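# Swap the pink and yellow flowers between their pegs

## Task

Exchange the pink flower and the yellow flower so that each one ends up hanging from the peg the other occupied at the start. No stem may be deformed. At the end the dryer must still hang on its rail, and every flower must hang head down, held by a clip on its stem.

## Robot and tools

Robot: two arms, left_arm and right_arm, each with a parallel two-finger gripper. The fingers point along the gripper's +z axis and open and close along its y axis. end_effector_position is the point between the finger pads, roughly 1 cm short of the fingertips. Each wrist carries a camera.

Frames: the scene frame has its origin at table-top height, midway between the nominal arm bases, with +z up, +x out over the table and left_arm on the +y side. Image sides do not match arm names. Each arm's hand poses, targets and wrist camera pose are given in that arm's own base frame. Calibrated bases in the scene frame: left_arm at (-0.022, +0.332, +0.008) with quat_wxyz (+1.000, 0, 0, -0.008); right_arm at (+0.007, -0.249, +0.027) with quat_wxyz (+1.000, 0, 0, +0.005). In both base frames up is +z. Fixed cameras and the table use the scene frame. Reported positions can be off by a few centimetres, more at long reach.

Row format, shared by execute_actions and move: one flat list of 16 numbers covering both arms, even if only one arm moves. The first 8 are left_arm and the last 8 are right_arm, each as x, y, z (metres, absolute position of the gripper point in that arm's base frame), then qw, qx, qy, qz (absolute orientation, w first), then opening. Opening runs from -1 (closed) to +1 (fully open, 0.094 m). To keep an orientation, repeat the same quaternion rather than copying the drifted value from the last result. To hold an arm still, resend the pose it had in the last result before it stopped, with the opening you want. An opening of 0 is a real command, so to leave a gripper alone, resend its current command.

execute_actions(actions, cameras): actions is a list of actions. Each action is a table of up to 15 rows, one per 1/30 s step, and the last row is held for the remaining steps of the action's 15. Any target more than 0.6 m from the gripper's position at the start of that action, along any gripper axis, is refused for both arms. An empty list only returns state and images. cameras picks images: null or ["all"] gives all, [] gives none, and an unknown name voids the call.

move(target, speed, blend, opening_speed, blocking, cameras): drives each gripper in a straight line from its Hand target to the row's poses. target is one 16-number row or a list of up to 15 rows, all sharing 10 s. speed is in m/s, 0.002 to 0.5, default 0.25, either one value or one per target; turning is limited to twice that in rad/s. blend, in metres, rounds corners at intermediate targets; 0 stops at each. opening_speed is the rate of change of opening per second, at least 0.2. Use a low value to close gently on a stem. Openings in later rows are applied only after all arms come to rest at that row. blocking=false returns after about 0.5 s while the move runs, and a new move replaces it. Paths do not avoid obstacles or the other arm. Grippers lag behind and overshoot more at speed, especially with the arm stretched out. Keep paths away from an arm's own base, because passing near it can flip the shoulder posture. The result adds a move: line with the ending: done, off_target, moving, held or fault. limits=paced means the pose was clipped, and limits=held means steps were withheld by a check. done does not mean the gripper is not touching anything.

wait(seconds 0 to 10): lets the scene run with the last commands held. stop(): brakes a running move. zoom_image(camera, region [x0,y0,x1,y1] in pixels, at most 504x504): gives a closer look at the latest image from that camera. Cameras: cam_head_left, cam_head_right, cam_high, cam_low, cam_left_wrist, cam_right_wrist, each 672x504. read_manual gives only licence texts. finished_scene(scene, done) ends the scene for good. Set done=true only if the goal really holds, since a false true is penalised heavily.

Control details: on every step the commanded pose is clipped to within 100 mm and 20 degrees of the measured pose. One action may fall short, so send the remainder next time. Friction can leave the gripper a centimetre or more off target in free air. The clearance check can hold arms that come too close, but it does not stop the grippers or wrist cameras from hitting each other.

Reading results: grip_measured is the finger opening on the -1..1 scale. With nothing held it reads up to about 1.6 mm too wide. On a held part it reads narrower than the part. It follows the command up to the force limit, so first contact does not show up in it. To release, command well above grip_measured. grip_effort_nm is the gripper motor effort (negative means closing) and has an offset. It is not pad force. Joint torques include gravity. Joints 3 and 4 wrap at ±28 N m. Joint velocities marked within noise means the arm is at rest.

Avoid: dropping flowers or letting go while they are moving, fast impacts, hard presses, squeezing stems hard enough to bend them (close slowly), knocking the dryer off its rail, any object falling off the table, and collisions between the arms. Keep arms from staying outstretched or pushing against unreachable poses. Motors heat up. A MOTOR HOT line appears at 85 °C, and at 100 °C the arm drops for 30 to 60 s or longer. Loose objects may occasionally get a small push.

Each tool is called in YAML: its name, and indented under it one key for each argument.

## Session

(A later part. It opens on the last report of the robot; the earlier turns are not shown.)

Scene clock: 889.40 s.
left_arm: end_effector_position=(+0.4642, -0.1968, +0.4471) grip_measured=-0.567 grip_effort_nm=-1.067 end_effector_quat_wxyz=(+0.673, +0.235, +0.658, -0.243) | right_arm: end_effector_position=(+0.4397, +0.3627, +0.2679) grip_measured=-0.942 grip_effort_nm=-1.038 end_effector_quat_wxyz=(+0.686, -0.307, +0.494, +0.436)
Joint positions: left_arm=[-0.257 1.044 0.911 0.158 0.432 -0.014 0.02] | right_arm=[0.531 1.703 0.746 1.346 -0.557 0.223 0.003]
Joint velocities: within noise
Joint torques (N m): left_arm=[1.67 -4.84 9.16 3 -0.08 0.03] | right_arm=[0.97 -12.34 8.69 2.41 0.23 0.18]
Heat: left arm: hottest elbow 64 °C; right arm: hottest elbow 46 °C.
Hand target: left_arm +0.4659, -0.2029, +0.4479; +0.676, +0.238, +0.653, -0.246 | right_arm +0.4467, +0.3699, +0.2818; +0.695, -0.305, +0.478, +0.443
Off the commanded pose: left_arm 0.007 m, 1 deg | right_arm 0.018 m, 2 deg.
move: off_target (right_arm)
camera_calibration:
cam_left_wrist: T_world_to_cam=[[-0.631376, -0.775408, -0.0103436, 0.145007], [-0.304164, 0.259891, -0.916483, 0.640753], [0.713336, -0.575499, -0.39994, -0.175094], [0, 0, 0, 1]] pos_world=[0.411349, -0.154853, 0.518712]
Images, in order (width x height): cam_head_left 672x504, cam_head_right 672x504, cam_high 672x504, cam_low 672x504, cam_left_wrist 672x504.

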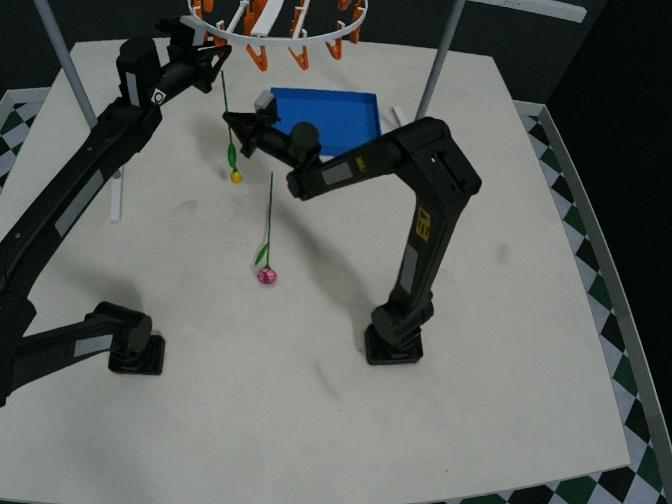

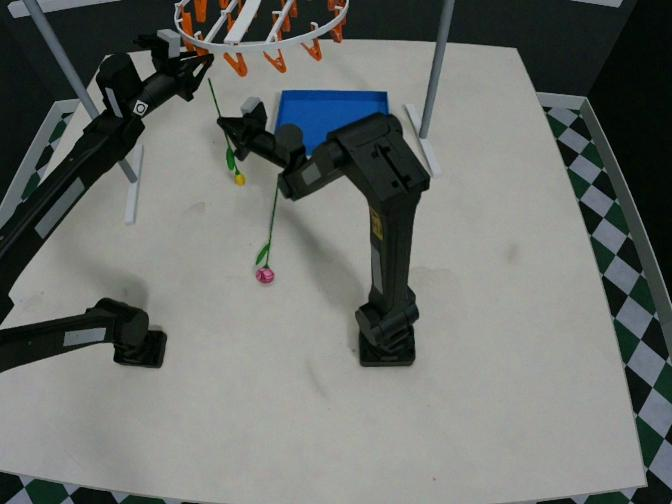

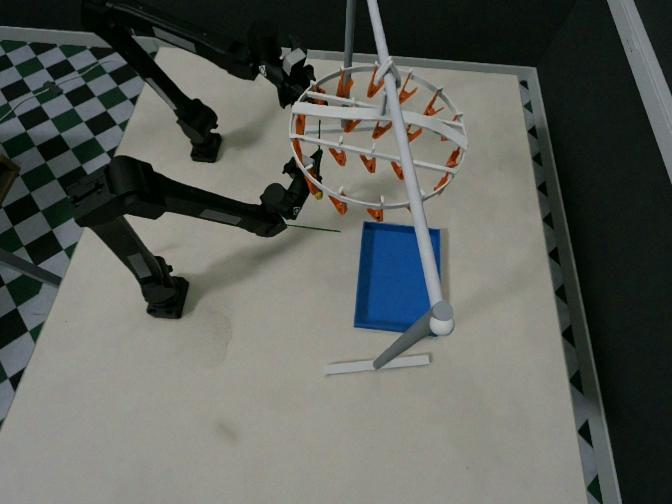

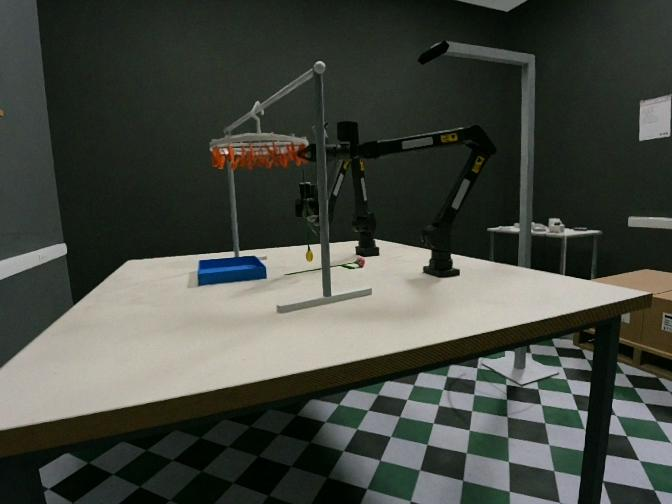

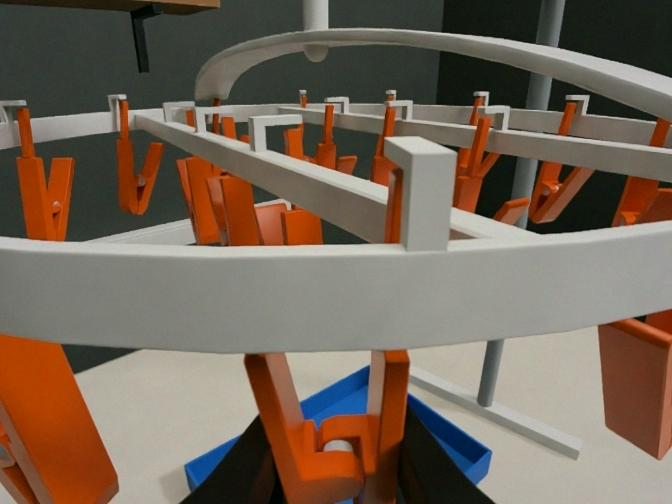

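move:
  target: [0.466,-0.203,0.448,0.676,0.2376,0.6528,-0.246,-0.6,0.4515,0.3615,0.298,0.6951,-0.3043,0.4777,0.4428,-1.0]
  speed: 0.03
  cameras: ["cam_head_left","cam_head_right","cam_high","cam_left_wrist","cam_low"]

zoom_image:
  camera: "cam_head_left"
  region: [195, 25, 255, 85]

zoom_image:
  camera: "cam_head_right"
  region: [180, 30, 240, 90]

zoom_image:
  camera: "cam_low"
  region: [275, 130, 335, 190]

zoom_image:
  camera: "cam_high"
  region: [285, 80, 345, 140]

Scene clock: 900.97 s.
left_arm: end_effector_position=(+0.4642, -0.1968, +0.4471) grip_measured=-0.567 grip_effort_nm=-1.067 end_effector_quat_wxyz=(+0.673, +0.235, +0.658, -0.243) | right_arm: end_effector_position=(+0.4401, +0.3610, +0.2760) grip_measured=-0.942 grip_effort_nm=-1.033 end_effector_quat_wxyz=(+0.684, -0.309, +0.492, +0.441)
Joint positions: left_arm=[-0.257 1.044 0.911 0.158 0.432 -0.014 0.02] | right_arm=[0.524 1.686 0.752 1.331 -0.572 0.234 0.003]
Joint velocities: within noise
Joint torques (N m): left_arm=[1.67 -4.78 9.14 3 -0.08 0.03] | right_arm=[-0.03 -14.39 8.87 1.31 0.05 0.18]
Heat: left arm: hottest elbow 64 °C; right arm: hottest elbow 46 °C.
Hand target: left_arm +0.4659, -0.2029, +0.4479; +0.676, +0.238, +0.653, -0.246 | right_arm +0.4506, +0.3608, +0.2980; +0.695, -0.304, +0.478, +0.443
Off the commanded pose: left_arm 0.007 m, 1 deg | right_arm 0.025 m, 2 deg.
move: off_target (right_arm)
camera_calibration:
cam_left_wrist: T_world_to_cam=[[-0.631376, -0.775408, -0.0103436, 0.145007], [-0.304164, 0.259891, -0.916483, 0.640753], [0.713336, -0.575499, -0.39994, -0.175094], [0, 0, 0, 1]] pos_world=[0.411349, -0.154853, 0.518712]
Images, in order (width x height): cam_head_left 672x504, cam_head_right 672x504, cam_high 672x504, cam_low 672x504, cam_left_wrist 672x504.

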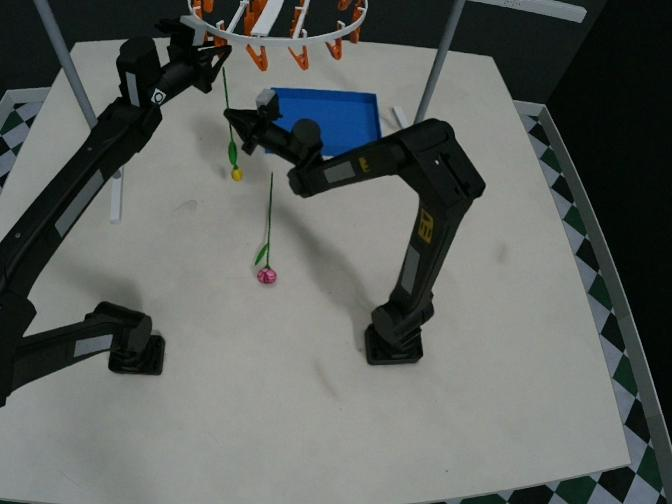

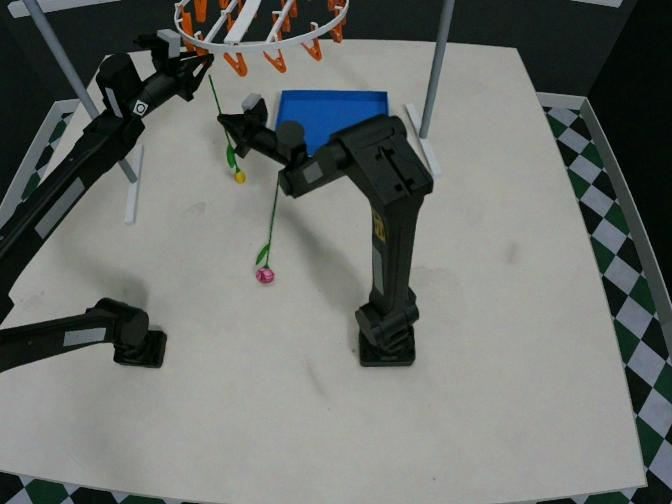

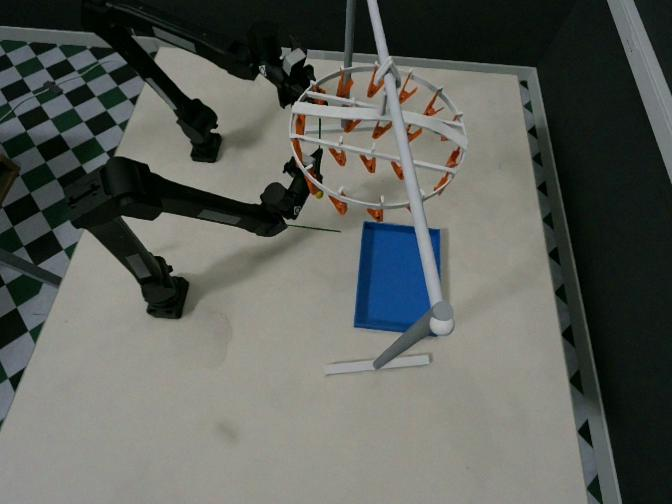

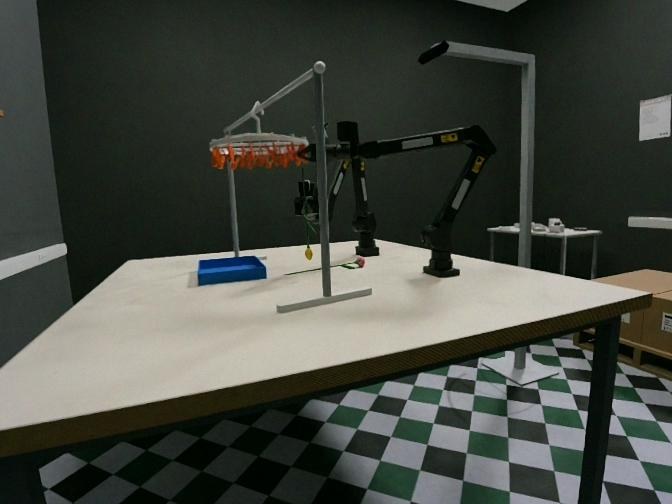

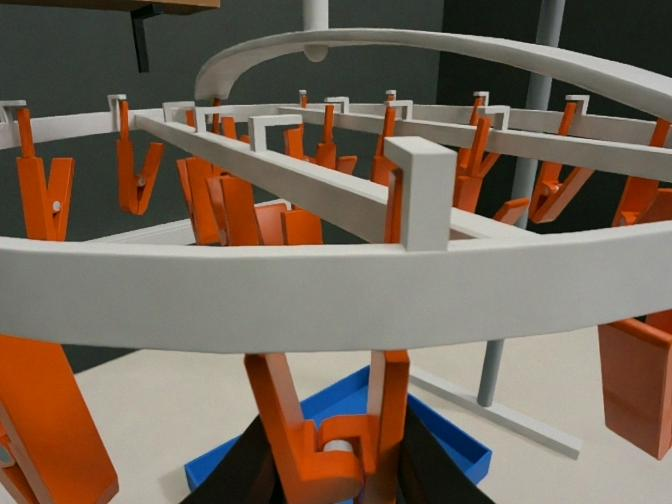

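Scaled by 8.400 from the camera's 672x504 image, which has a finer 960x720 frame.

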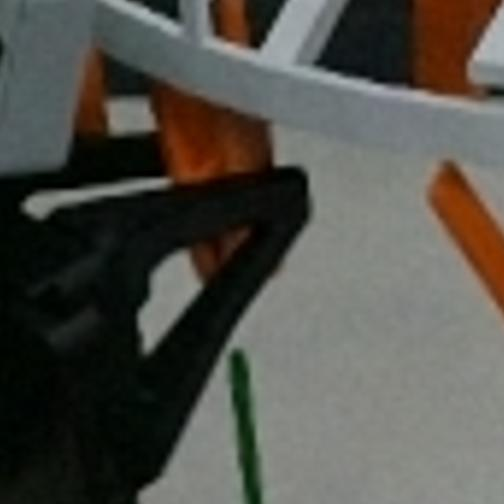

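Scaled by 8.400 from the camera's 672x504 image, which has a finer 960x720 frame.

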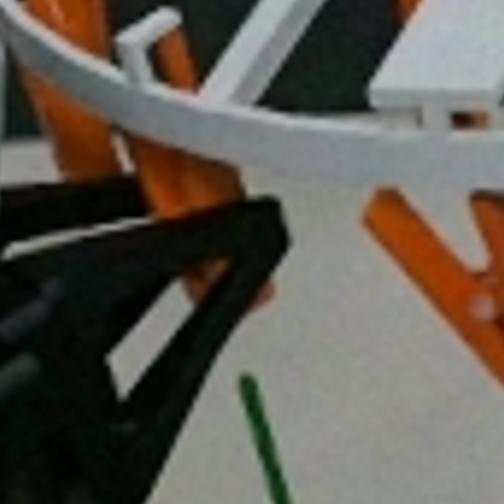

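Scaled by 8.400 from the camera's 672x504 image, which has a finer 960x720 frame.

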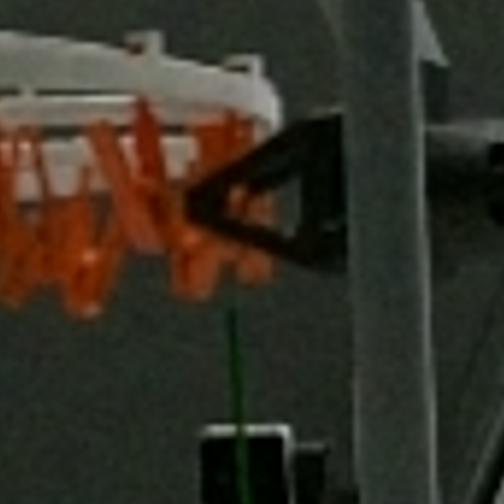

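Scaled by 8.400 from the camera's 672x504 image, which has a finer 960x720 frame.

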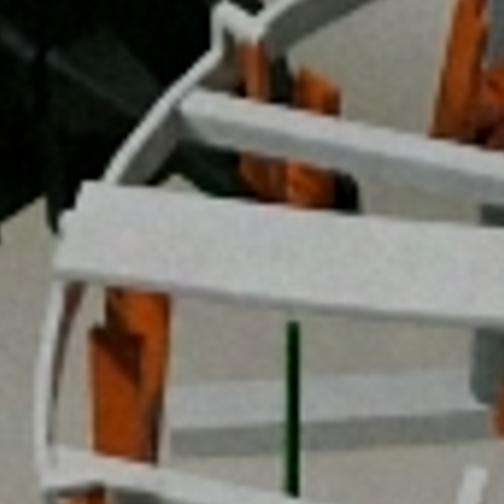

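execute_actions:
  actions: []
  cameras: ["cam_right_wrist","cam_left_wrist"]

zoom_image:
  camera: "cam_left_wrist"
  region: [220, 304, 450, 504]

Scene clock: 925.70 s.
left_arm: end_effector_position=(+0.4642, -0.1968, +0.4471) grip_measured=-0.567 grip_effort_nm=-1.062 end_effector_quat_wxyz=(+0.673, +0.235, +0.658, -0.243) | right_arm: end_effector_position=(+0.4401, +0.3611, +0.2758) grip_measured=-0.942 grip_effort_nm=-1.038 end_effector_quat_wxyz=(+0.684, -0.309, +0.493, +0.441)
Joint positions: left_arm=[-0.257 1.044 0.911 0.158 0.432 -0.014 0.02] | right_arm=[0.524 1.686 0.752 1.33 -0.572 0.235 0.003]
Joint velocities: within noise
Joint torques (N m): left_arm=[1.73 -4.84 9.17 3.02 -0.08 0.03] | right_arm=[-0.26 -14.39 8.83 1.4 0.05 0.18]
Heat: left arm: hottest elbow 64 °C; right arm: hottest elbow 47 °C.
Hand target: left_arm +0.4659, -0.2029, +0.4479; +0.676, +0.238, +0.653, -0.246 | right_arm +0.4506, +0.3608, +0.2980; +0.695, -0.304, +0.478, +0.443
Tool commands: left_gripper/opening=-0.6 right_gripper/opening=-1.0
Off the commanded pose: left_arm 0.007 m, 1 deg | right_arm 0.025 m, 2 deg.
camera_calibration:
cam_left_wrist: T_world_to_cam=[[-0.631376, -0.775408, -0.0103436, 0.145007], [-0.304164, 0.259891, -0.916483, 0.640753], [0.713336, -0.575499, -0.39994, -0.175094], [0, 0, 0, 1]] pos_world=[0.411349, -0.154853, 0.518712]
cam_right_wrist: T_world_to_cam=[[0.908417, -0.418061, -0.00192531, -0.249438], [-0.0427929, -0.0884028, -0.995165, 0.366417], [0.415869, 0.904107, -0.0981966, -0.395496], [0, 0, 0, 1]] pos_world=[0.406749, 0.285683, 0.325329]
Images, in order (width x height): cam_left_wrist 672x504, cam_right_wrist 672x504.

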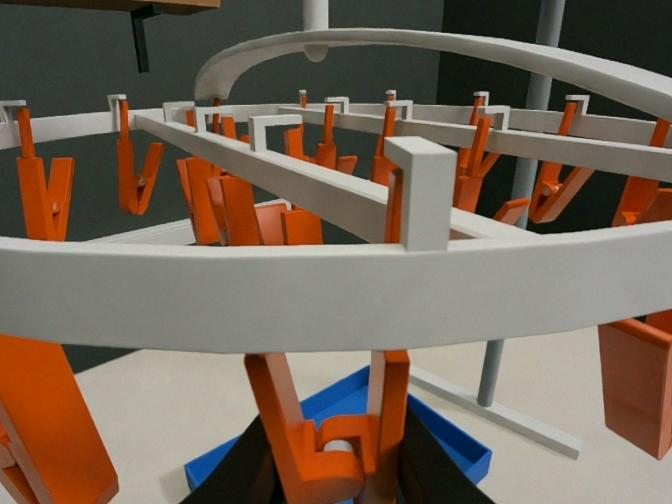

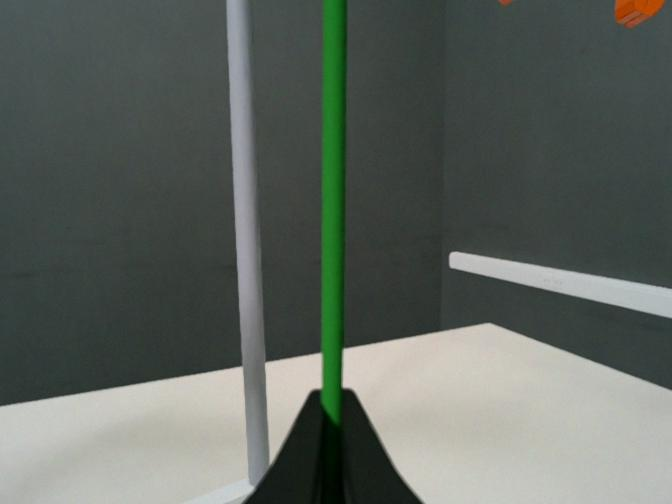

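Scaled by 2.191 from the camera's 672x504 image, which has a finer 960x720 frame.

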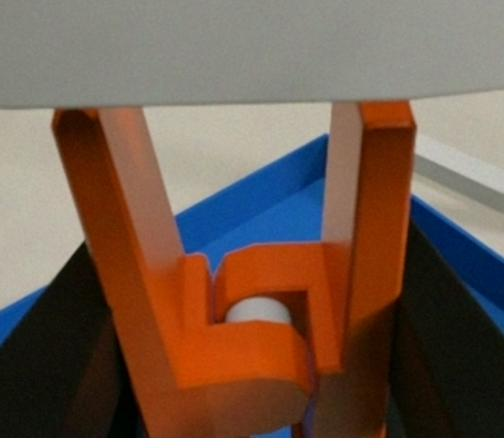

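move:
  target: [0.466,-0.203,0.448,0.676,0.2376,0.6528,-0.246,-0.6,0.4555,0.3555,0.304,0.6951,-0.3043,0.4777,0.4428,-1.0]
  speed: 0.03
  cameras: ["cam_head_left","cam_head_right","cam_high","cam_left_wrist","cam_low"]

zoom_image:
  camera: "cam_head_left"
  region: [195, 25, 255, 85]

zoom_image:
  camera: "cam_head_right"
  region: [180, 30, 240, 90]

zoom_image:
  camera: "cam_low"
  region: [275, 130, 335, 190]

zoom_image:
  camera: "cam_high"
  region: [285, 80, 345, 140]

Scene clock: 949.90 s.
left_arm: end_effector_position=(+0.4642, -0.1968, +0.4471) grip_measured=-0.567 grip_effort_nm=-1.067 end_effector_quat_wxyz=(+0.673, +0.235, +0.658, -0.243) | right_arm: end_effector_position=(+0.4434, +0.3546, +0.2788) grip_measured=-0.942 grip_effort_nm=-1.033 end_effector_quat_wxyz=(+0.682, -0.309, +0.495, +0.441)
Joint positions: left_arm=[-0.257 1.044 0.911 0.158 0.432 -0.014 0.02] | right_arm=[0.507 1.675 0.752 1.318 -0.587 0.242 0.003]
Joint velocities: within noise
Joint torques (N m): left_arm=[1.67 -4.84 9.16 3 -0.08 0.03] | right_arm=[-0.5 -14.8 9.32 1.42 0.06 0.21]
Heat: left arm: hottest elbow 64 °C; right arm: hottest elbow 48 °C.
Hand target: left_arm +0.4659, -0.2029, +0.4479; +0.676, +0.238, +0.653, -0.246 | right_arm +0.4543, +0.3546, +0.3041; +0.695, -0.305, +0.478, +0.443
Off the commanded pose: left_arm 0.007 m, 1 deg | right_arm 0.028 m, 2 deg.
move: off_target (right_arm)
camera_calibration:
cam_left_wrist: T_world_to_cam=[[-0.631376, -0.775408, -0.0103436, 0.145007], [-0.304164, 0.259891, -0.916483, 0.640753], [0.713336, -0.575499, -0.39994, -0.175094], [0, 0, 0, 1]] pos_world=[0.411349, -0.154853, 0.518712]
Images, in order (width x height): cam_head_left 672x504, cam_head_right 672x504, cam_high 672x504, cam_low 672x504, cam_left_wrist 672x504.

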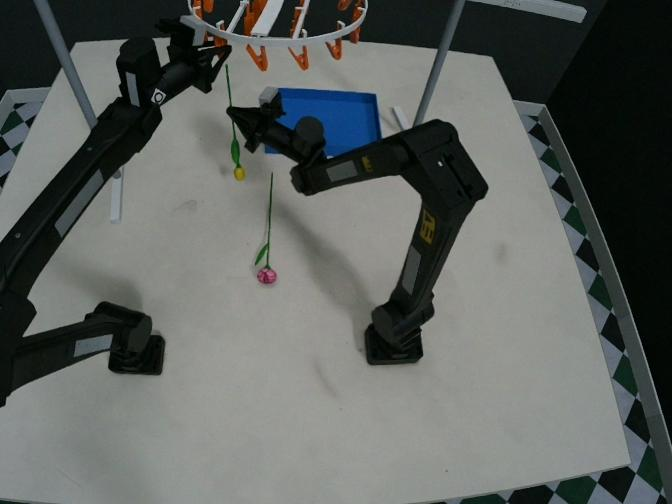

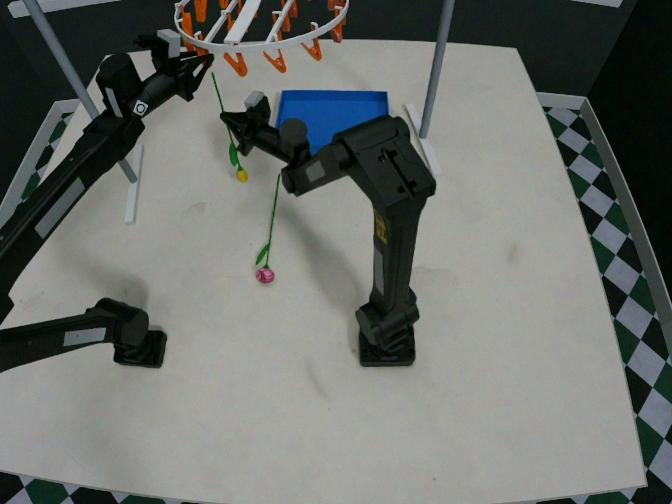

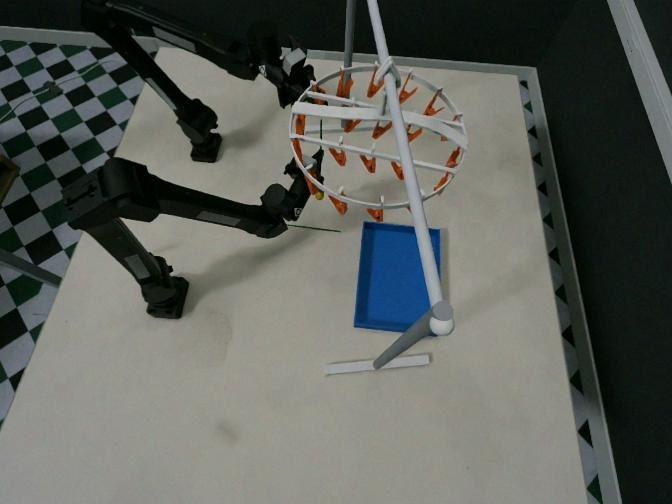

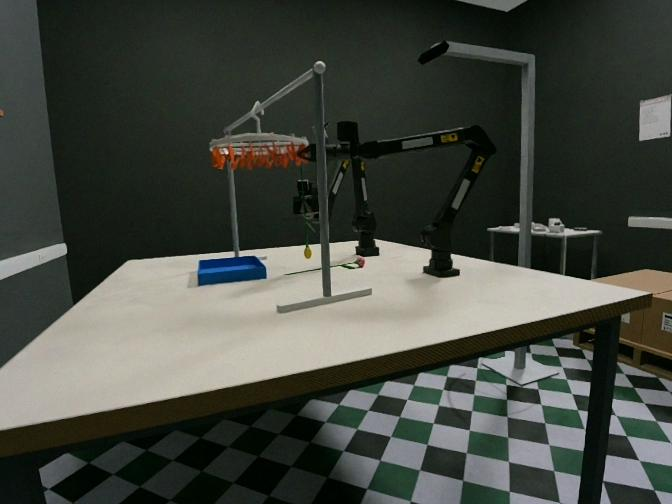

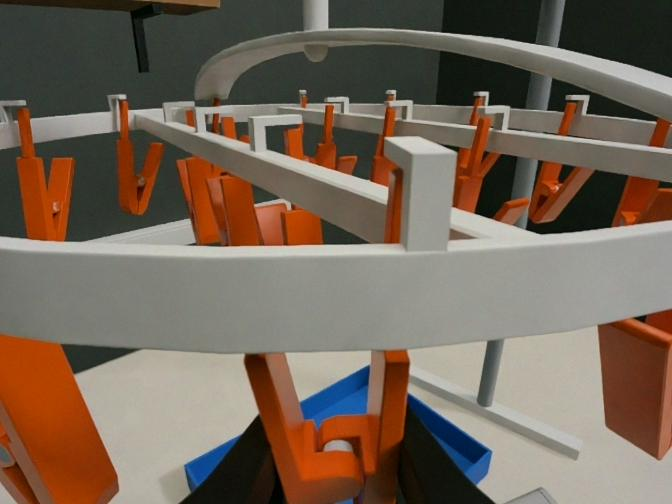

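Scaled by 8.400 from the camera's 672x504 image, which has a finer 960x720 frame.

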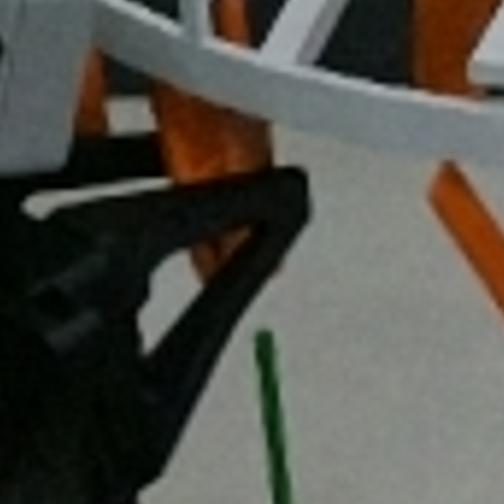

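Scaled by 8.400 from the camera's 672x504 image, which has a finer 960x720 frame.

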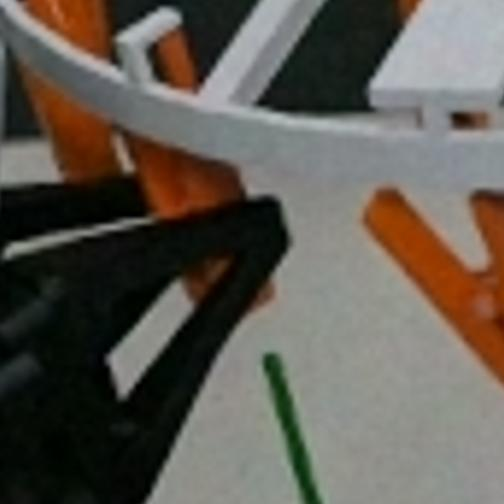

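Scaled by 8.400 from the camera's 672x504 image, which has a finer 960x720 frame.

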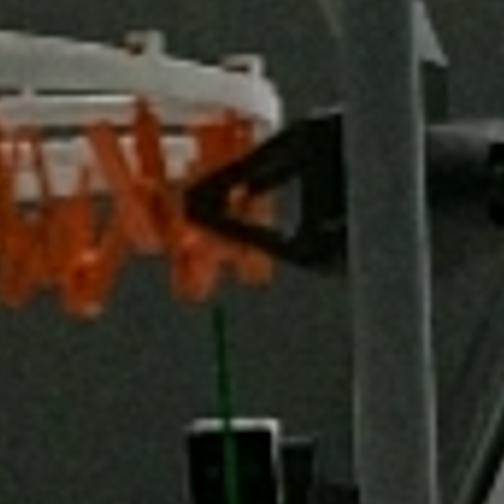

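Scaled by 8.400 from the camera's 672x504 image, which has a finer 960x720 frame.

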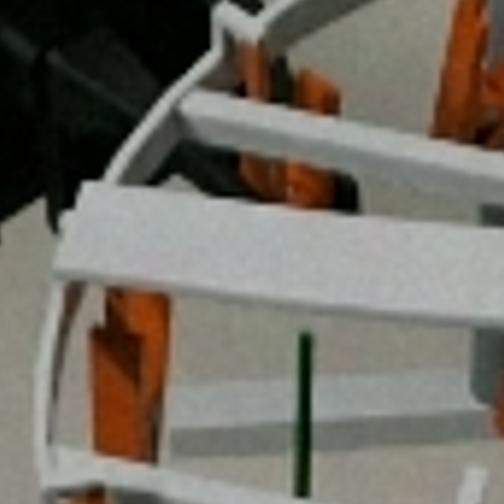

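move:
  target: [0.466,-0.203,0.448,0.676,0.2376,0.6528,-0.246,-0.6,0.4457,0.3705,0.312,0.6951,-0.3043,0.4777,0.4428,-1.0]
  speed: 0.03
  cameras: ["cam_head_left","cam_head_right","cam_high","cam_left_wrist","cam_low"]

zoom_image:
  camera: "cam_head_left"
  region: [195, 25, 255, 85]

zoom_image:
  camera: "cam_head_right"
  region: [180, 30, 240, 90]

zoom_image:
  camera: "cam_low"
  region: [275, 130, 335, 190]

zoom_image:
  camera: "cam_high"
  region: [285, 80, 345, 140]

Scene clock: 959.30 s.
left_arm: end_effector_position=(+0.4642, -0.1968, +0.4471) grip_measured=-0.567 grip_effort_nm=-1.067 end_effector_quat_wxyz=(+0.673, +0.235, +0.658, -0.243) | right_arm: end_effector_position=(+0.4397, +0.3613, +0.2854) grip_measured=-0.942 grip_effort_nm=-1.038 end_effector_quat_wxyz=(+0.680, -0.301, +0.501, +0.442)
Joint positions: left_arm=[-0.257 1.044 0.911 0.158 0.432 -0.014 0.02] | right_arm=[0.529 1.651 0.752 1.282 -0.554 0.244 0.003]
Joint velocities: within noise
Joint torques (N m): left_arm=[1.73 -4.89 9.14 2.99 -0.08 0.03] | right_arm=[1.08 -14.68 9.58 1.44 0.22 -0.02]
Heat: left arm: hottest elbow 64 °C; right arm: hottest elbow 48 °C.
Hand target: left_arm +0.4659, -0.2029, +0.4479; +0.676, +0.238, +0.653, -0.246 | right_arm +0.4444, +0.3694, +0.3120; +0.695, -0.304, +0.478, +0.443
Off the commanded pose: left_arm 0.007 m, 1 deg | right_arm 0.029 m, 3 deg.
move: off_target (right_arm)
camera_calibration:
cam_left_wrist: T_world_to_cam=[[-0.631376, -0.775408, -0.0103436, 0.145007], [-0.304164, 0.259891, -0.916483, 0.640753], [0.713336, -0.575499, -0.39994, -0.175094], [0, 0, 0, 1]] pos_world=[0.411349, -0.154853, 0.518712]
Images, in order (width x height): cam_head_left 672x504, cam_head_right 672x504, cam_high 672x504, cam_low 672x504, cam_left_wrist 672x504.

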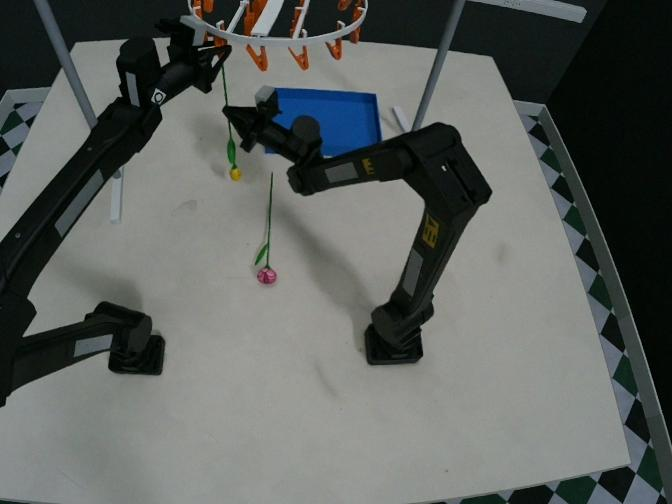

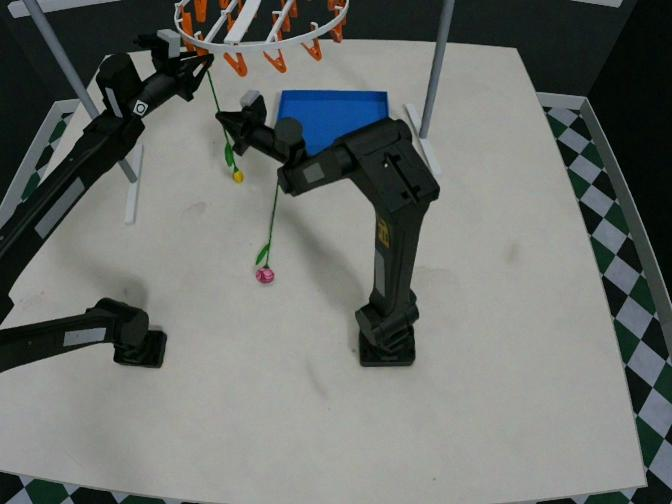

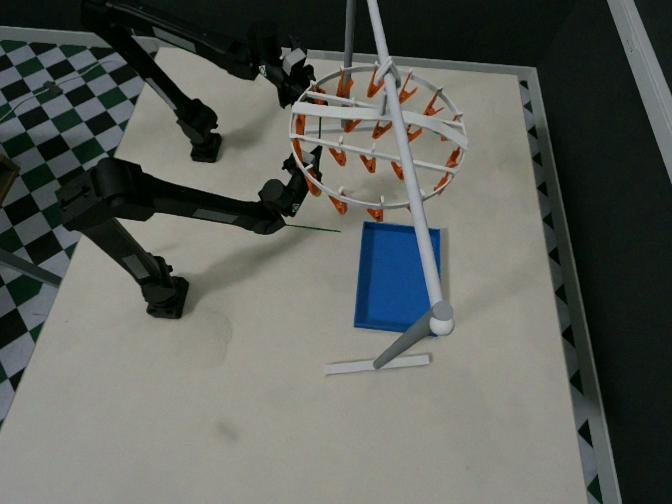

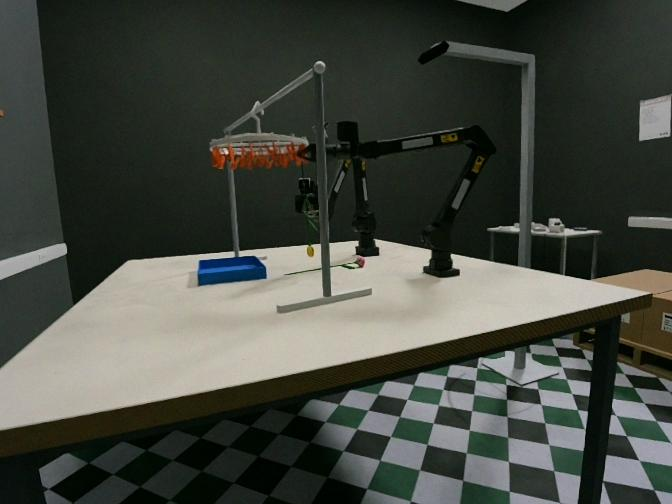

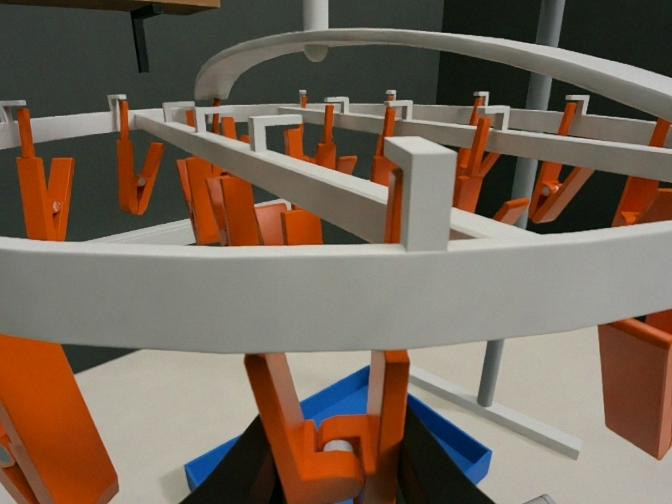

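Scaled by 8.400 from the camera's 672x504 image, which has a finer 960x720 frame.

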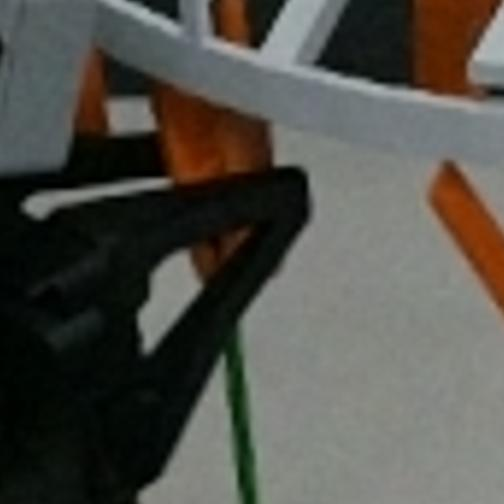

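Scaled by 8.400 from the camera's 672x504 image, which has a finer 960x720 frame.

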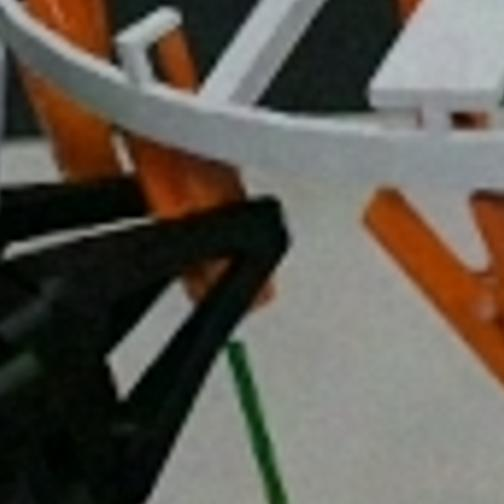

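Scaled by 8.400 from the camera's 672x504 image, which has a finer 960x720 frame.

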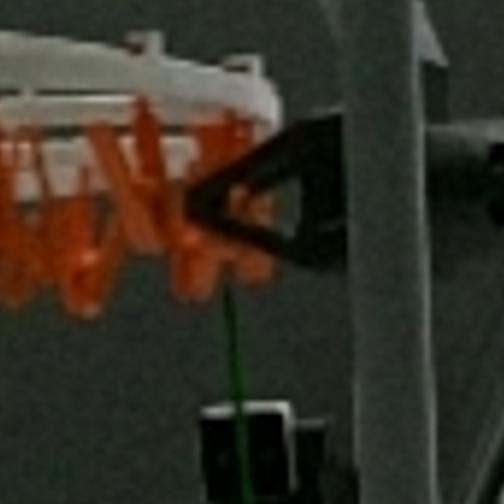

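Scaled by 8.400 from the camera's 672x504 image, which has a finer 960x720 frame.

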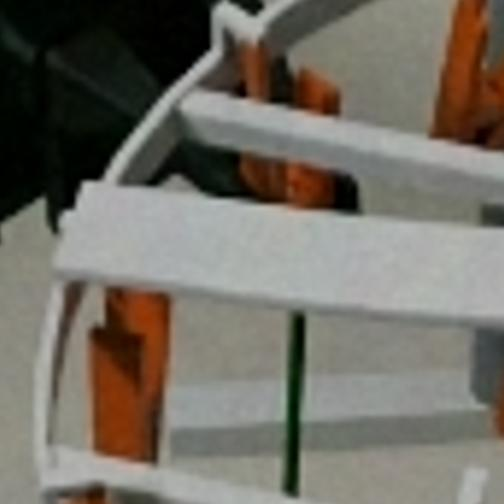

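move:
  target: [0.466,-0.203,0.448,0.676,0.2376,0.6528,-0.246,-0.6,0.4475,0.3685,0.321,0.6951,-0.3043,0.4777,0.4428,-1.0]
  speed: 0.03
  cameras: ["cam_head_left","cam_head_right","cam_high","cam_left_wrist","cam_low"]

zoom_image:
  camera: "cam_head_left"
  region: [195, 25, 255, 85]

zoom_image:
  camera: "cam_head_right"
  region: [180, 30, 240, 90]

zoom_image:
  camera: "cam_low"
  region: [275, 130, 335, 190]

zoom_image:
  camera: "cam_left_wrist"
  region: [220, 304, 450, 504]

Scene clock: 972.10 s.
left_arm: end_effector_position=(+0.4642, -0.1968, +0.4471) grip_measured=-0.567 grip_effort_nm=-1.062 end_effector_quat_wxyz=(+0.673, +0.235, +0.658, -0.243) | right_arm: end_effector_position=(+0.4410, +0.3622, +0.2962) grip_measured=-0.942 grip_effort_nm=-1.038 end_effector_quat_wxyz=(+0.682, -0.301, +0.498, +0.442)
Joint positions: left_arm=[-0.257 1.044 0.911 0.158 0.432 -0.014 0.02] | right_arm=[0.529 1.631 0.764 1.256 -0.555 0.244 0.003]
Joint velocities: within noise
Joint torques (N m): left_arm=[1.67 -4.84 9.16 3.02 -0.08 0.03] | right_arm=[0.67 -14.1 9.5 1.43 0.04 0.02]
Heat: left arm: hottest elbow 64 °C; right arm: hottest elbow 49 °C.
Hand target: left_arm +0.4659, -0.2029, +0.4479; +0.676, +0.238, +0.653, -0.246 | right_arm +0.4464, +0.3676, +0.3209; +0.695, -0.304, +0.478, +0.443
Off the commanded pose: left_arm 0.007 m, 1 deg | right_arm 0.026 m, 3 deg.
move: off_target (right_arm)
camera_calibration:
cam_left_wrist: T_world_to_cam=[[-0.631376, -0.775408, -0.0103436, 0.145007], [-0.304164, 0.259891, -0.916483, 0.640753], [0.713336, -0.575499, -0.39994, -0.175094], [0, 0, 0, 1]] pos_world=[0.411349, -0.154853, 0.518712]
Images, in order (width x height): cam_head_left 672x504, cam_head_right 672x504, cam_high 672x504, cam_low 672x504, cam_left_wrist 672x504.

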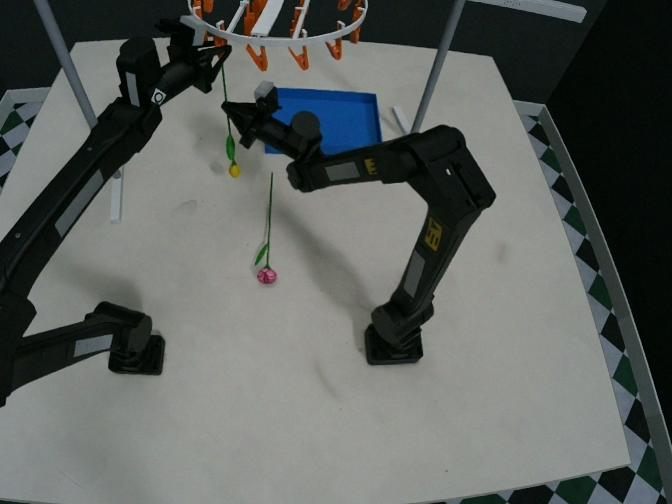

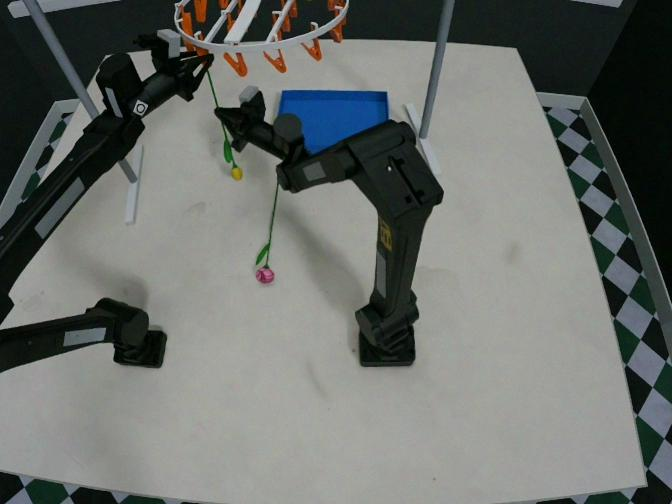

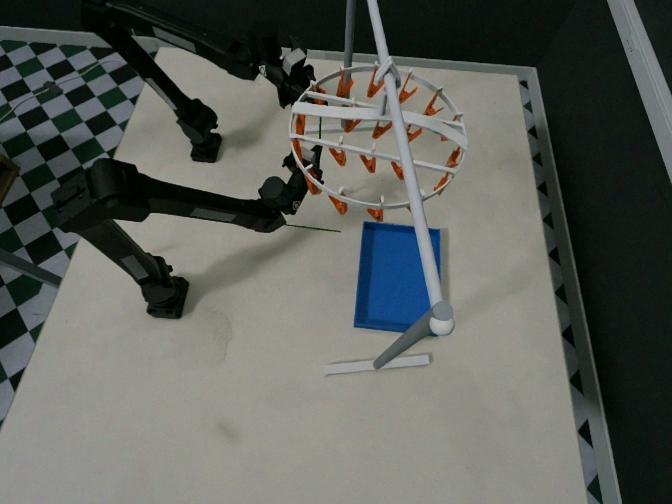

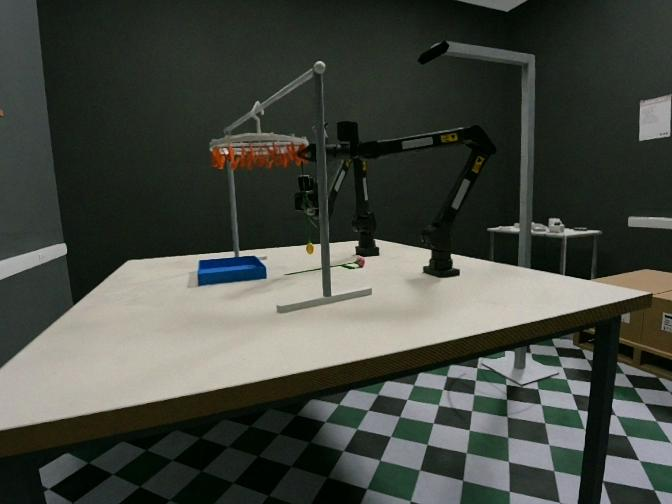

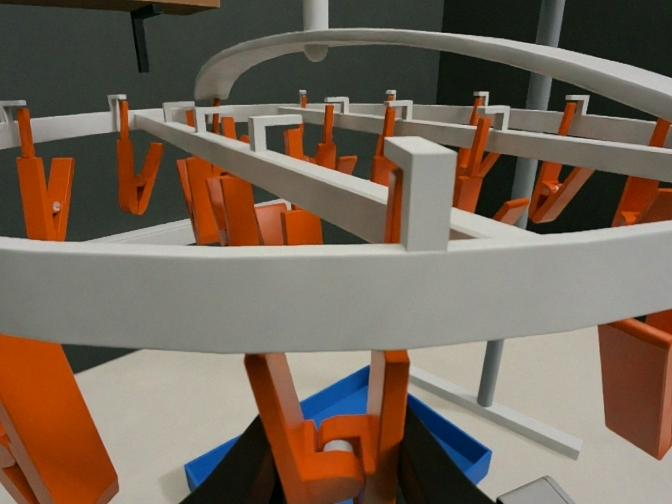

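Scaled by 8.400 from the camera's 672x504 image, which has a finer 960x720 frame.

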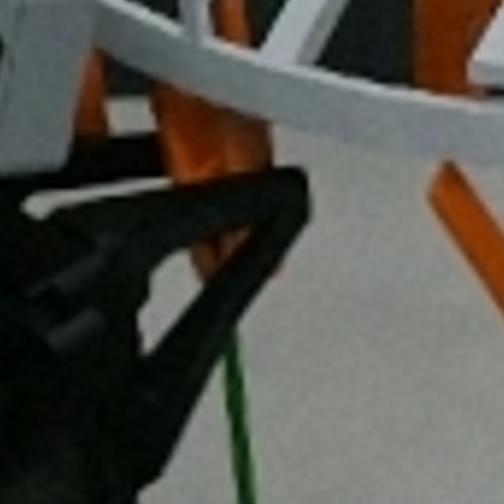

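Scaled by 8.400 from the camera's 672x504 image, which has a finer 960x720 frame.

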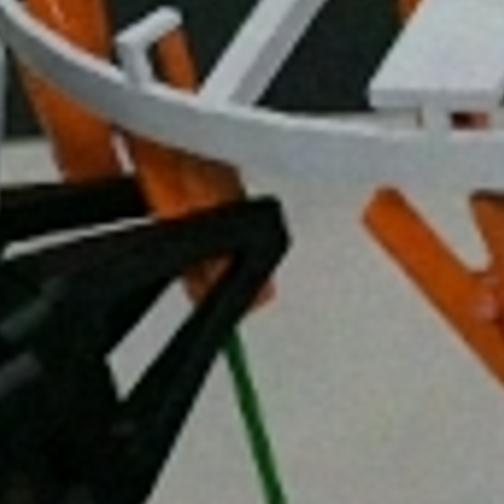

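Scaled by 8.400 from the camera's 672x504 image, which has a finer 960x720 frame.

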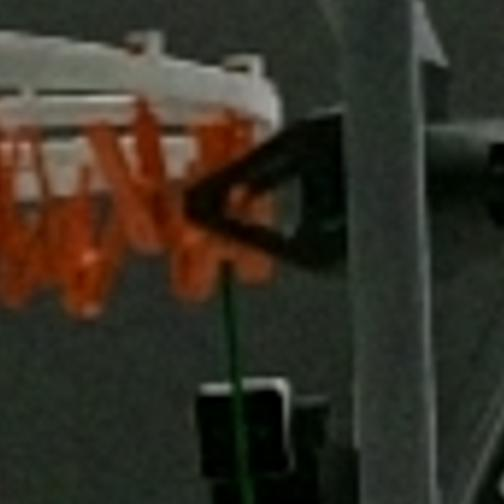

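Scaled by 2.191 from the camera's 672x504 image, which has a finer 960x720 frame.

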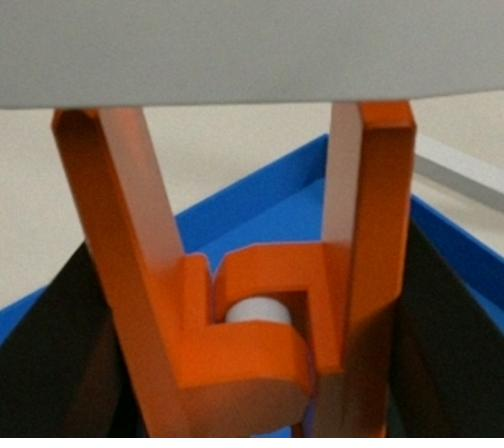

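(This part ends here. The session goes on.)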